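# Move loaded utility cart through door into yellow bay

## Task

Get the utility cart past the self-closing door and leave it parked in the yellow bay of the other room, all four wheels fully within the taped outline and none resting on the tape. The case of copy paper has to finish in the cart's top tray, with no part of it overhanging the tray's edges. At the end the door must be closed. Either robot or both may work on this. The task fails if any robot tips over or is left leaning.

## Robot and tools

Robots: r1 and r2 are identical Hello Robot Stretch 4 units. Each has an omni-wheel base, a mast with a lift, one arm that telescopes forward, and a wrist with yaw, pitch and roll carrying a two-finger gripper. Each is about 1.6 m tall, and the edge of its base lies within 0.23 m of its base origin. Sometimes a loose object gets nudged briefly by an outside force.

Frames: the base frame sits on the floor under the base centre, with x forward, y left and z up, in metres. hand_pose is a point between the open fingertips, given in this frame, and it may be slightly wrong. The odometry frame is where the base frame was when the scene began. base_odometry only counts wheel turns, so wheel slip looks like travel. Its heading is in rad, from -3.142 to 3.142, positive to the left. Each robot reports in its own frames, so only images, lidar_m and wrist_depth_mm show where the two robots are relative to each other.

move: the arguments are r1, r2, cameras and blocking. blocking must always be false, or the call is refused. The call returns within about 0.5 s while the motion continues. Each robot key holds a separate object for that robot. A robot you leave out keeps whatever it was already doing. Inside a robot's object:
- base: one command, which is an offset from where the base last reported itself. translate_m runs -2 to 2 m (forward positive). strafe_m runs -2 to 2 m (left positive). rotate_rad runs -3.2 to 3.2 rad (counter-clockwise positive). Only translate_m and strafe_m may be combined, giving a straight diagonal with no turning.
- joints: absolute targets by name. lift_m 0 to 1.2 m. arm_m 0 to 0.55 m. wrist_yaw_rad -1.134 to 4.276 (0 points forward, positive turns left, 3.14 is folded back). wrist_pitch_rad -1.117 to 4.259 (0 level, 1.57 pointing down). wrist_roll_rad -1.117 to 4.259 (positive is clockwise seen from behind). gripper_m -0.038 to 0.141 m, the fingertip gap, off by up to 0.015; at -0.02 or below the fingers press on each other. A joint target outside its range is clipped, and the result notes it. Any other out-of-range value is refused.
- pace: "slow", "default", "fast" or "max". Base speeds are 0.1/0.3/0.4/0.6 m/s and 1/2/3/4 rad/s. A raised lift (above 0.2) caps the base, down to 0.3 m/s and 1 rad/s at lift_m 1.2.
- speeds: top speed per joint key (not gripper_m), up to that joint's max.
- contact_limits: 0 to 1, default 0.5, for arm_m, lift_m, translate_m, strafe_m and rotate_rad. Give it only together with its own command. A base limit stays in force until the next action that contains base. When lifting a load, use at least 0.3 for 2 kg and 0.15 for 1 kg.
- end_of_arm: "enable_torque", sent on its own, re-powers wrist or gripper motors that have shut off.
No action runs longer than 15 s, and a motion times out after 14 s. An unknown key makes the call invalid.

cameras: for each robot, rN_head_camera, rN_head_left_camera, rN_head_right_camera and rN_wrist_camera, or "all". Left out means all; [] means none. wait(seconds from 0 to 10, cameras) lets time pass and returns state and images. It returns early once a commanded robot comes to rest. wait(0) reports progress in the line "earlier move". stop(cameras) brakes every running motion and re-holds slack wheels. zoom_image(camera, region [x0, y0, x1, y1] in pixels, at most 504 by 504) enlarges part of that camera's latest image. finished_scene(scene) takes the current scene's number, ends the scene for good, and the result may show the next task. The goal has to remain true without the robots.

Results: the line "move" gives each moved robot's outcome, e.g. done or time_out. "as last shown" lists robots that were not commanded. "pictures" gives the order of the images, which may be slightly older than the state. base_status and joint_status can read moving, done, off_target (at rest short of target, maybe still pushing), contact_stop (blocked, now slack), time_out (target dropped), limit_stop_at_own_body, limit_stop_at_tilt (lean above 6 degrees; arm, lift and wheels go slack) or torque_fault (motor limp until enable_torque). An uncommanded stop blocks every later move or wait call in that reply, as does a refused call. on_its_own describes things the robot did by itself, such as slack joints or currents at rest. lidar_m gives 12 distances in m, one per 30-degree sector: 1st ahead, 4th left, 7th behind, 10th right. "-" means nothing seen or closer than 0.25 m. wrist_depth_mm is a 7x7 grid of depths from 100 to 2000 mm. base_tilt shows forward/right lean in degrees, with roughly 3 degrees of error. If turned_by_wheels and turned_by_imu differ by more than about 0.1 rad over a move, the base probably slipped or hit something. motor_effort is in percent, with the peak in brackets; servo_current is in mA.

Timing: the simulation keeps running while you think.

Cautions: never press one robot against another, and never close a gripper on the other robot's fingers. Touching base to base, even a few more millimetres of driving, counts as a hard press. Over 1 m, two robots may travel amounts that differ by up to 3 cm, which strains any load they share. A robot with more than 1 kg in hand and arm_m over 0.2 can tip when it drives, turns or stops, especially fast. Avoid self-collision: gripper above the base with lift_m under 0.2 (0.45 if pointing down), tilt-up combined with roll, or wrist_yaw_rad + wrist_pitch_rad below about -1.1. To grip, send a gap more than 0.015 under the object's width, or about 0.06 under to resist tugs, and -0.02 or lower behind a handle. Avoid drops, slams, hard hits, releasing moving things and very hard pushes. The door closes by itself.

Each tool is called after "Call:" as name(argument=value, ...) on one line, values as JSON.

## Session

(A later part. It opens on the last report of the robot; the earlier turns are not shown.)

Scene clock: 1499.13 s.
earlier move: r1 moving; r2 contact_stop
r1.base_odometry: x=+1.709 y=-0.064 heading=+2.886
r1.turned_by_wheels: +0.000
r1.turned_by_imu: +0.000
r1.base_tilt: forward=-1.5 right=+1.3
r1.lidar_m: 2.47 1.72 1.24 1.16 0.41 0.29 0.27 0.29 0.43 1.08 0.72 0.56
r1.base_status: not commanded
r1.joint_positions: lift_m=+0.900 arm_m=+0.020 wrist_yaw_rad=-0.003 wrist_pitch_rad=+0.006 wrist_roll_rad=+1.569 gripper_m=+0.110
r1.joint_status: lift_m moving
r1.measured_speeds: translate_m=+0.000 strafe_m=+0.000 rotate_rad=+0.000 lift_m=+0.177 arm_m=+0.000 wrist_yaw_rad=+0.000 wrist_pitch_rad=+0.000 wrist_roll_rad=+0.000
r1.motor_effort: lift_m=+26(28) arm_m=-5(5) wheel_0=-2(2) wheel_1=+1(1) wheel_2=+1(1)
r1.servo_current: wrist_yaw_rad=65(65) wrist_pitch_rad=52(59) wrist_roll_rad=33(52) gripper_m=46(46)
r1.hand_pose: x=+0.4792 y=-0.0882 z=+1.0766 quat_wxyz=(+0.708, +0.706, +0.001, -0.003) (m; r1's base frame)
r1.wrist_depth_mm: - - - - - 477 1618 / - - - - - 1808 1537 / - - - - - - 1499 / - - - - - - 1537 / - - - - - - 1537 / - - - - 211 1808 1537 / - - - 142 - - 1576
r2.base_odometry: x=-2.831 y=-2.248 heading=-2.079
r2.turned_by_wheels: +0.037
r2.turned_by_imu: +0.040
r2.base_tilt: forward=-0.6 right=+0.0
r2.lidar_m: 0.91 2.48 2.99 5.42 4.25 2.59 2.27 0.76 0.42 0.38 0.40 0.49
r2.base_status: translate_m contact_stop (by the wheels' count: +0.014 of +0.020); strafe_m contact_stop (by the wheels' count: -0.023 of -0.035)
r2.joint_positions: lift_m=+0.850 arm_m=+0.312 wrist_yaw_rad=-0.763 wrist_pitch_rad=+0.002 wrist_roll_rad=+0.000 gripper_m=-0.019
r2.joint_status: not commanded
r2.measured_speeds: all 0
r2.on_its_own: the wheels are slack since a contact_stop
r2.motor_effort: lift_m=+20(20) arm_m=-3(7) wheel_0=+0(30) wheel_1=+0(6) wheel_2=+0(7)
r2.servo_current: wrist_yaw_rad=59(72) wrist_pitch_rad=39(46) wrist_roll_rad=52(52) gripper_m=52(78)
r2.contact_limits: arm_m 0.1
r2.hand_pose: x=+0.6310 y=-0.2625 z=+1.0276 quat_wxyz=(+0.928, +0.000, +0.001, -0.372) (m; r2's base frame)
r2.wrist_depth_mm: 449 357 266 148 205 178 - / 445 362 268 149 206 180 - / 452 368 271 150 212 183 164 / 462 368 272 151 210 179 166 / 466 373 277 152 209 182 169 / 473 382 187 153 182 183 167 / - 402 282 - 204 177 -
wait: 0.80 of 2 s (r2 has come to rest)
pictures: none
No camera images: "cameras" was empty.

Door hit its stop. Release.

Call:
move(r2={"joints":{"gripper_m":0.12}}, r1={"base":{"strafe_m":-1.7},"contact_limits":{"strafe_m":0.2}}, blocking=false, cameras=[])

Call:
wait(seconds=3, cameras=[])

Call:
wait(seconds=7, cameras=["r1_head_camera","r1_head_left_camera","r2_wrist_camera","r2_head_left_camera"])

Call:
zoom_image(camera="r1_head_left_camera", region=[20, 130, 250, 460])

Scene clock: 1506.03 s.
earlier move: r1 done
move: r1 moving; r2 moving
r1.base_odometry: x=+1.718 y=-0.029 heading=+2.886
r1.turned_by_wheels: +0.000
r1.turned_by_imu: +0.000
r1.base_tilt: forward=-1.6 right=+1.3
r1.lidar_m: 0.93 1.79 1.28 1.19 0.41 0.27 0.27 0.29 0.42 1.09 0.73 0.57
r1.base_status: strafe_m moving
r1.joint_positions: lift_m=+0.949 arm_m=+0.020 wrist_yaw_rad=-0.003 wrist_pitch_rad=+0.006 wrist_roll_rad=+1.569 gripper_m=+0.110
r1.joint_status: all done
r1.measured_speeds: translate_m=+0.000 strafe_m=-0.140 rotate_rad=-0.001 lift_m=+0.000 arm_m=+0.000 wrist_yaw_rad=+0.000 wrist_pitch_rad=+0.000 wrist_roll_rad=+0.000
r1.motor_effort: lift_m=+25(25) arm_m=-5(5) wheel_0=+8(12) wheel_1=-8(9) wheel_2=+1(2)
r1.servo_current: wrist_yaw_rad=46(65) wrist_pitch_rad=52(52) wrist_roll_rad=46(65) gripper_m=46(52)
r1.contact_limits: strafe_m 0.2
r1.hand_pose: x=+0.4792 y=-0.0882 z=+1.1259 quat_wxyz=(+0.708, +0.706, +0.001, -0.003) (m; r1's base frame)
r1.wrist_depth_mm: - - - - - 654 - / - - - - - 549 1499 / - - - - - - 1618 / - - - - - - 1576 / - - - - - - 1661 / - - - - 211 1863 1661 / - - - 142 - - 1576
r2.base_odometry: x=-2.831 y=-2.248 heading=-2.079
r2.turned_by_wheels: +0.000
r2.turned_by_imu: +0.001
r2.base_tilt: forward=-0.7 right=+0.1
r2.lidar_m: 0.89 2.48 2.98 5.40 4.23 2.61 2.27 0.75 0.45 0.40 0.39 0.45
r2.base_status: not commanded
r2.joint_positions: lift_m=+0.850 arm_m=+0.312 wrist_yaw_rad=-0.764 wrist_pitch_rad=+0.002 wrist_roll_rad=+0.000 gripper_m=+0.005
r2.joint_status: gripper_m moving
r2.measured_speeds: translate_m=+0.000 strafe_m=+0.000 rotate_rad=+0.001 lift_m=+0.000 arm_m=+0.000 wrist_yaw_rad=+0.000 wrist_pitch_rad=+0.000 wrist_roll_rad=+0.000
r2.on_its_own: the wheels are slack since a contact_stop
r2.motor_effort: lift_m=+20(20) arm_m=-3(4) wheel_0=+0(0) wheel_1=+0(0) wheel_2=+0(0)
r2.servo_current: wrist_yaw_rad=39(59) wrist_pitch_rad=39(46) wrist_roll_rad=52(59) gripper_m=91(91)
r2.contact_limits: arm_m 0.1
r2.hand_pose: x=+0.6307 y=-0.2626 z=+1.0276 quat_wxyz=(+0.928, +0.000, +0.001, -0.373) (m; r2's base frame)
r2.wrist_depth_mm: 452 362 268 149 206 180 - / 455 364 271 150 206 180 165 / 455 368 273 151 213 186 166 / 462 373 276 152 215 180 167 / 473 375 278 153 211 181 168 / - 379 188 153 188 182 168 / - 407 276 - 209 178 169
pictures: none
No camera images: "cameras" was empty.

Scene clock: 1507.70 s.
earlier move: r1 moving; r2 done
r1.base_odometry: x=+1.834 y=+0.415 heading=+2.886
r1.turned_by_wheels: +0.000
r1.turned_by_imu: -0.003
r1.base_tilt: forward=-1.6 right=+1.3
r1.lidar_m: 0.46 0.50 1.73 1.23 0.41 0.29 0.26 0.28 0.41 1.05 3.13 0.55
r1.base_status: strafe_m moving
r1.joint_positions: lift_m=+0.950 arm_m=+0.020 wrist_yaw_rad=-0.003 wrist_pitch_rad=+0.006 wrist_roll_rad=+1.569 gripper_m=+0.110
r1.joint_status: all done
r1.measured_speeds: translate_m=+0.000 strafe_m=-0.299 rotate_rad=+0.000 lift_m=+0.000 arm_m=+0.000 wrist_yaw_rad=+0.000 wrist_pitch_rad=+0.000 wrist_roll_rad=+0.000
r1.motor_effort: lift_m=+24(25) arm_m=-5(5) wheel_0=+7(12) wheel_1=-7(11) wheel_2=-1(2)
r1.servo_current: wrist_yaw_rad=52(65) wrist_pitch_rad=59(59) wrist_roll_rad=59(65) gripper_m=39(52)
r1.contact_limits: strafe_m 0.2
r1.hand_pose: x=+0.4792 y=-0.0882 z=+1.1259 quat_wxyz=(+0.708, +0.706, +0.001, -0.003) (m; r1's base frame)
r1.wrist_depth_mm: - - - - 370 377 379 / - - - - 392 394 394 / - - - - 407 410 418 / - - - - 427 433 436 / - - - - - 634 469 / - - - - 211 559 473 / - - - 142 - 634 473
r2.base_odometry: x=-2.819 y=-2.248 heading=-2.043
r2.turned_by_wheels: +0.035
r2.turned_by_imu: +0.035
r2.base_tilt: forward=-0.7 right=+0.1
r2.lidar_m: 0.95 2.46 3.05 5.41 4.04 2.55 2.27 0.74 0.45 0.40 0.39 0.52
r2.base_status: not commanded
r2.joint_positions: lift_m=+0.850 arm_m=+0.312 wrist_yaw_rad=-0.764 wrist_pitch_rad=+0.002 wrist_roll_rad=+0.000 gripper_m=+0.120
r2.joint_status: all done
r2.measured_speeds: all 0
r2.on_its_own: the wheels are slack since a contact_stop
r2.motor_effort: lift_m=+20(20) arm_m=-4(4) wheel_0=+0(1) wheel_1=+0(1) wheel_2=+0(1)
r2.servo_current: wrist_yaw_rad=39(59) wrist_pitch_rad=39(46) wrist_roll_rad=46(59) gripper_m=52(117)
r2.contact_limits: arm_m 0.1
r2.hand_pose: x=+0.6307 y=-0.2626 z=+1.0276 quat_wxyz=(+0.928, +0.000, +0.001, -0.373) (m; r2's base frame)
r2.wrist_depth_mm: - 427 343 276 171 206 - / - 430 347 276 224 207 189 / - 436 349 282 226 208 189 / - 439 353 281 228 209 190 / - 442 342 282 174 211 - / - 430 195 281 183 206 190 / - 415 375 - 231 208 192
wait: 1.67 of 3 s (r2 has come to rest)
pictures: none
No camera images: "cameras" was empty.

Scene clock: 1512.53 s.
earlier move: r1 done
r1.base_odometry: x=+2.139 y=+1.581 heading=+2.886
r1.turned_by_wheels: +0.000
r1.turned_by_imu: -0.009
r1.base_tilt: forward=-1.6 right=+1.3
r1.lidar_m: 2.54 0.99 0.90 1.15 0.36 0.25 0.25 0.25 0.38 0.91 1.91 2.59
r1.base_status: done
r1.joint_positions: lift_m=+0.950 arm_m=+0.020 wrist_yaw_rad=-0.003 wrist_pitch_rad=+0.006 wrist_roll_rad=+1.569 gripper_m=+0.110
r1.joint_status: all done
r1.measured_speeds: all 0
r1.motor_effort: lift_m=+24(25) arm_m=-5(5) wheel_0=+0(12) wheel_1=+1(11) wheel_2=+0(2)
r1.servo_current: wrist_yaw_rad=59(65) wrist_pitch_rad=46(59) wrist_roll_rad=39(65) gripper_m=46(52)
r1.contact_limits: strafe_m 0.2
r1.hand_pose: x=+0.4792 y=-0.0882 z=+1.1260 quat_wxyz=(+0.708, +0.706, +0.001, -0.003) (m; r1's base frame)
r1.wrist_depth_mm: - - - - - - 1537 / - - - - - - 1537 / - - - - - - 1576 / - - - - - - 1618 / - - - - - - 1618 / - - - - 212 1921 1618 / - - - 142 - - 1661
r2.base_odometry: x=-2.819 y=-2.248 heading=-2.043
r2.turned_by_wheels: +0.000
r2.turned_by_imu: +0.001
r2.base_tilt: forward=-0.7 right=+0.1
r2.lidar_m: 0.99 2.51 3.03 5.38 4.04 2.57 2.29 0.70 0.45 0.40 0.40 0.49
r2.base_status: not commanded
r2.joint_positions: lift_m=+0.850 arm_m=+0.312 wrist_yaw_rad=-0.764 wrist_pitch_rad=+0.002 wrist_roll_rad=+0.000 gripper_m=+0.120
r2.joint_status: all done
r2.measured_speeds: all 0
r2.on_its_own: the wheels are slack since a contact_stop
r2.motor_effort: lift_m=+20(20) arm_m=-3(4) wheel_0=+0(1) wheel_1=+0(1) wheel_2=+0(1)
r2.servo_current: wrist_yaw_rad=46(65) wrist_pitch_rad=39(46) wrist_roll_rad=52(59) gripper_m=52(117)
r2.contact_limits: arm_m 0.1
r2.hand_pose: x=+0.6307 y=-0.2626 z=+1.0276 quat_wxyz=(+0.928, +0.000, +0.001, -0.373) (m; r2's base frame)
r2.wrist_depth_mm: - 427 343 277 171 206 186 / - 433 347 277 224 207 188 / - 433 349 282 226 208 189 / - 439 353 281 227 209 190 / - 442 342 283 174 211 - / - 430 195 282 183 206 191 / - 418 375 - 230 208 191
wait: 4.83 of 7 s (r1 has come to rest)
pictures: r1_head_camera, r1_head_left_camera, r2_head_left_camera, r2_wrist_camera
Images, in order (width x height): r1_head_camera 420x560, r1_head_left_camera 420x672, r2_head_left_camera 420x672, r2_wrist_camera 616x392.

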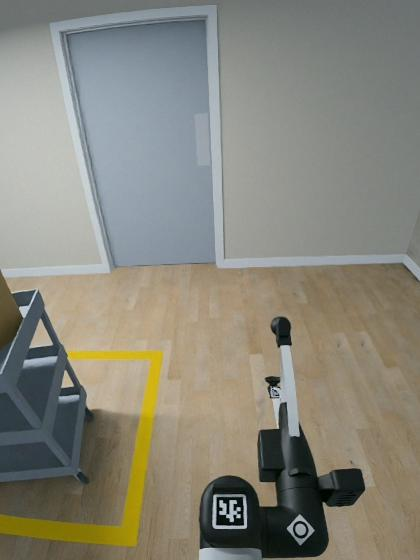

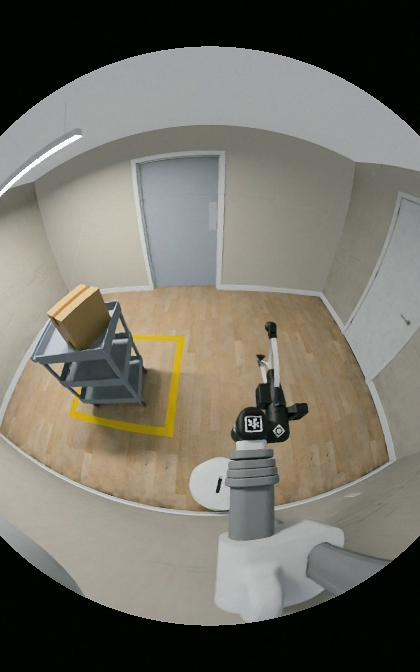

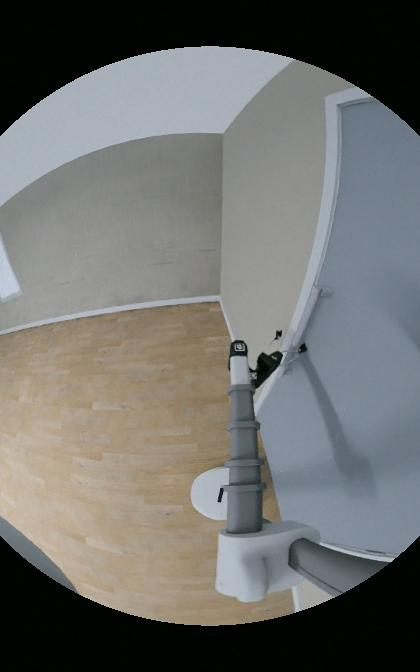

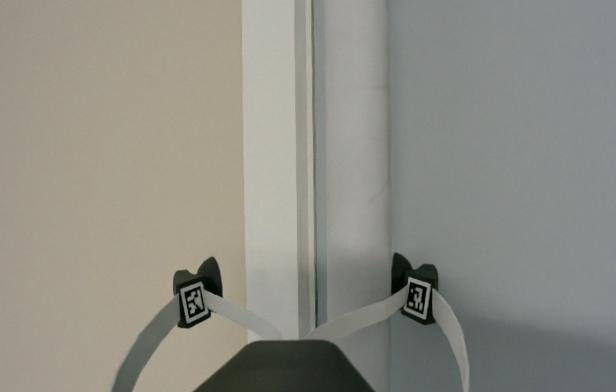

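Scaled by 1.527 from the camera's 420x672 image, which has a finer 600x960 frame.

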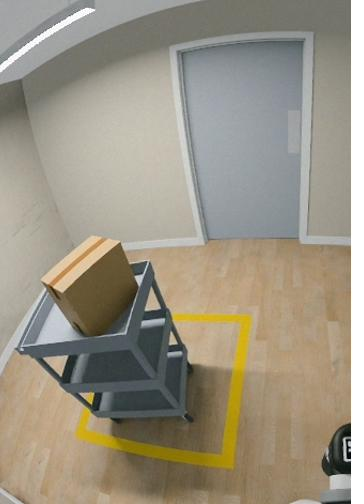

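Call:
zoom_image(camera="r1_head_left_camera", region=[20, 270, 170, 420])

Call:
zoom_image(camera="r2_head_left_camera", region=[230, 280, 410, 620])

Call:
zoom_image(camera="r1_head_camera", region=[40, 0, 240, 290])

Scaled by 3.360 from the camera's 420x672 image, which has a finer 600x960 frame.

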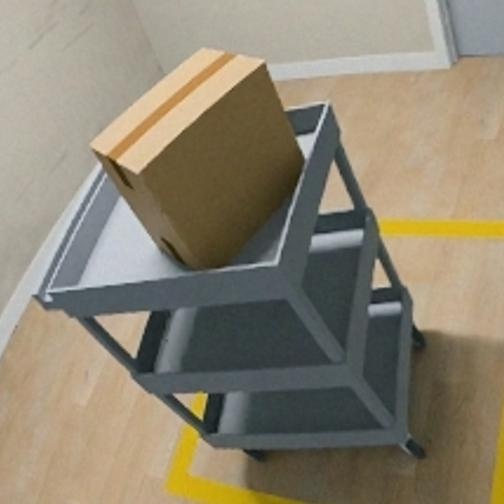

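Scaled by 1.482 from the camera's 420x672 image, which has a finer 600x960 frame.

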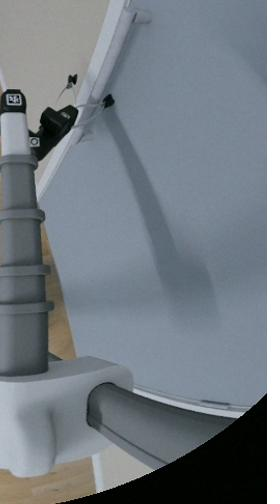

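Scaled by 1.738 from the camera's 420x560 image, which has a finer 600x800 frame.

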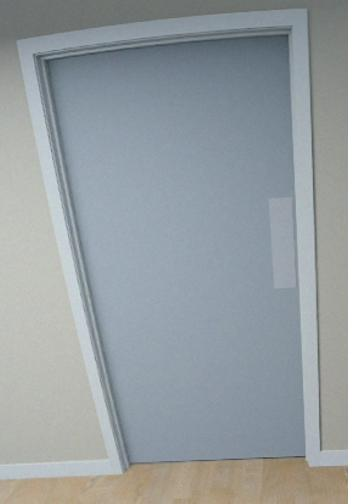

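Call:
move(r2={"base":{"translate_m":-0.1,"strafe_m":0.1},"pace":"slow"}, blocking=false, cameras=[])

Call:
wait(seconds=4, cameras=["r1_head_camera","r2_head_left_camera","r2_wrist_camera"])

Call:
zoom_image(camera="r1_head_camera", region=[40, 0, 240, 290])

Scene clock: 1525.57 s.
move: r2 moving
r1: as last shown
r1.turned_by_imu: +0.000
r1.base_tilt: forward=-1.6 right=+1.2
r1.lidar_m: 2.52 0.99 0.90 1.15 0.37 0.26 0.25 0.25 0.38 0.96 1.92 2.59
r1.motor_effort: lift_m=+24(24) arm_m=-5(5) wheel_0=-1(1) wheel_1=+1(1) wheel_2=+0(0)
r1.servo_current: wrist_yaw_rad=46(65) wrist_pitch_rad=46(52) wrist_roll_rad=46(65) gripper_m=46(52)
r1.contact_limits: strafe_m 0.2
r1.wrist_depth_mm: - - - - - - 1576 / - - - - - - 1537 / - - - - - - 1661 / - - - - - - 1661 / - - - - - - 1576 / - - - - 212 1863 1618 / - - - 142 - - 1618
r2.base_odometry: x=-2.807 y=-2.244 heading=-2.043
r2.turned_by_wheels: +0.001
r2.turned_by_imu: +0.001
r2.base_tilt: forward=-0.7 right=+0.1
r2.lidar_m: 1.04 2.48 3.04 5.39 4.03 2.55 2.28 0.76 0.46 0.41 0.41 0.51
r2.base_status: translate_m moving; strafe_m moving
r2.joint_positions: lift_m=+0.850 arm_m=+0.312 wrist_yaw_rad=-0.763 wrist_pitch_rad=+0.002 wrist_roll_rad=+0.000 gripper_m=+0.120
r2.joint_status: not commanded
r2.measured_speeds: translate_m=-0.036 strafe_m=+0.036 rotate_rad=-0.001 lift_m=+0.000 arm_m=+0.000 wrist_yaw_rad=+0.002 wrist_pitch_rad=+0.000 wrist_roll_rad=+0.000
r2.motor_effort: lift_m=+20(21) arm_m=-3(4) wheel_0=-6(9) wheel_1=+6(7) wheel_2=+7(9)
r2.servo_current: wrist_yaw_rad=59(59) wrist_pitch_rad=39(46) wrist_roll_rad=52(52) gripper_m=52(59)
r2.contact_limits: arm_m 0.1
r2.hand_pose: x=+0.6310 y=-0.2624 z=+1.0276 quat_wxyz=(+0.928, +0.000, +0.001, -0.372) (m; r2's base frame)
r2.wrist_depth_mm: - 449 357 287 232 213 193 / - 436 362 289 233 214 194 / - 442 366 290 236 216 195 / - 445 370 291 236 217 198 / - 449 362 291 194 219 198 / - 189 218 293 183 214 197 / - - 397 - 239 215 198
pictures: none
No camera images: "cameras" was empty.

Scene clock: 1527.73 s.
earlier move: r2 done
r1.base_odometry: x=+2.139 y=+1.581 heading=+2.886
r1.turned_by_wheels: +0.000
r1.turned_by_imu: +0.000
r1.base_tilt: forward=-1.6 right=+1.3
r1.lidar_m: 2.53 0.99 0.90 1.14 0.38 0.25 0.25 0.25 0.37 0.91 1.91 2.58
r1.base_status: not commanded
r1.joint_positions: lift_m=+0.950 arm_m=+0.020 wrist_yaw_rad=-0.003 wrist_pitch_rad=+0.006 wrist_roll_rad=+1.569 gripper_m=+0.110
r1.joint_status: not commanded
r1.measured_speeds: all 0
r1.motor_effort: lift_m=+24(24) arm_m=-5(5) wheel_0=-1(1) wheel_1=+1(1) wheel_2=+0(0)
r1.servo_current: wrist_yaw_rad=52(72) wrist_pitch_rad=39(59) wrist_roll_rad=65(65) gripper_m=39(52)
r1.contact_limits: strafe_m 0.2
r1.hand_pose: x=+0.4792 y=-0.0882 z=+1.1260 quat_wxyz=(+0.708, +0.706, +0.001, -0.003) (m; r1's base frame)
r1.wrist_depth_mm: - - - - - - 1537 / - - - - - - 1576 / - - - - - - 1618 / - - - - - - 1618 / - - - - - - 1618 / - - - - 211 1921 1661 / - - - 142 - - 1618
r2.base_odometry: x=-2.684 y=-2.204 heading=-2.043
r2.turned_by_wheels: +0.000
r2.turned_by_imu: +0.000
r2.base_tilt: forward=-0.7 right=+0.1
r2.lidar_m: 1.25 2.57 3.17 5.27 3.89 2.48 2.18 0.98 0.58 0.52 0.53 0.64
r2.base_status: done
r2.joint_positions: lift_m=+0.850 arm_m=+0.312 wrist_yaw_rad=-0.763 wrist_pitch_rad=+0.002 wrist_roll_rad=+0.000 gripper_m=+0.120
r2.joint_status: not commanded
r2.measured_speeds: all 0
r2.motor_effort: lift_m=+20(21) arm_m=-4(4) wheel_0=-4(10) wheel_1=+4(7) wheel_2=+5(10)
r2.servo_current: wrist_yaw_rad=39(59) wrist_pitch_rad=39(46) wrist_roll_rad=46(59) gripper_m=52(59)
r2.contact_limits: arm_m 0.1
r2.hand_pose: x=+0.6310 y=-0.2624 z=+1.0276 quat_wxyz=(+0.928, +0.000, +0.001, -0.372) (m; r2's base frame)
r2.wrist_depth_mm: - - - 418 351 309 274 / - - - 418 353 312 281 / - - - 421 349 312 279 / - - - 424 357 315 285 / - - - 427 353 317 282 / - 185 190 424 213 306 287 / - - - - 357 319 287
wait: 2.17 of 4 s (r2 has come to rest)
pictures: r1_head_camera, r2_head_left_camera, r2_wrist_camera
Images, in order (width x height): r1_head_camera 420x560, r2_head_left_camera 420x672, r2_wrist_camera 616x392.

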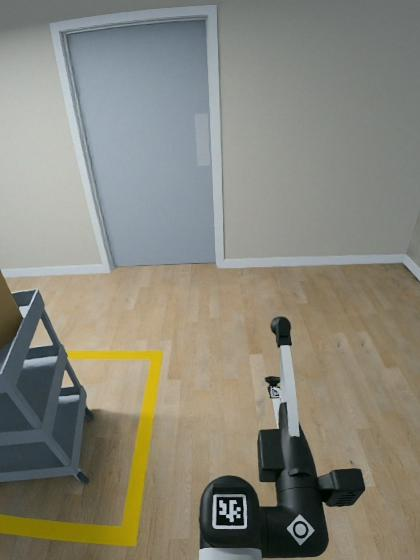

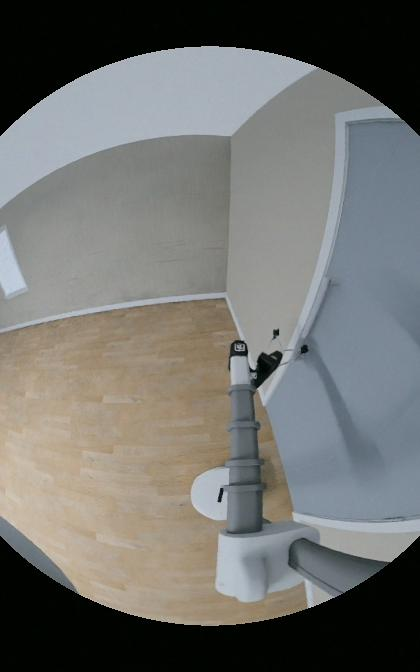

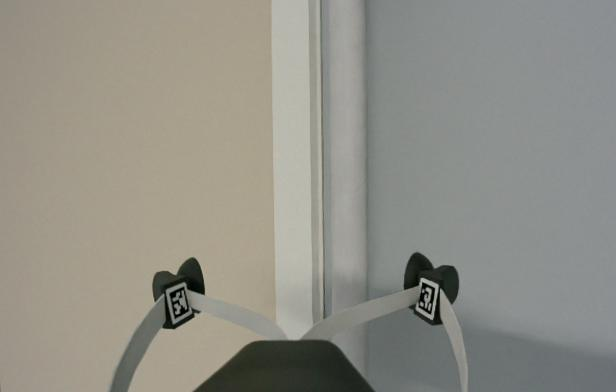

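Scaled by 1.738 from the camera's 420x560 image, which has a finer 600x800 frame.

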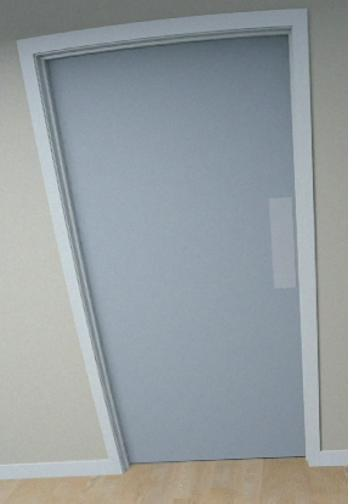

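Call:
finished_scene(scene=1)

The scene is finished: the task was done.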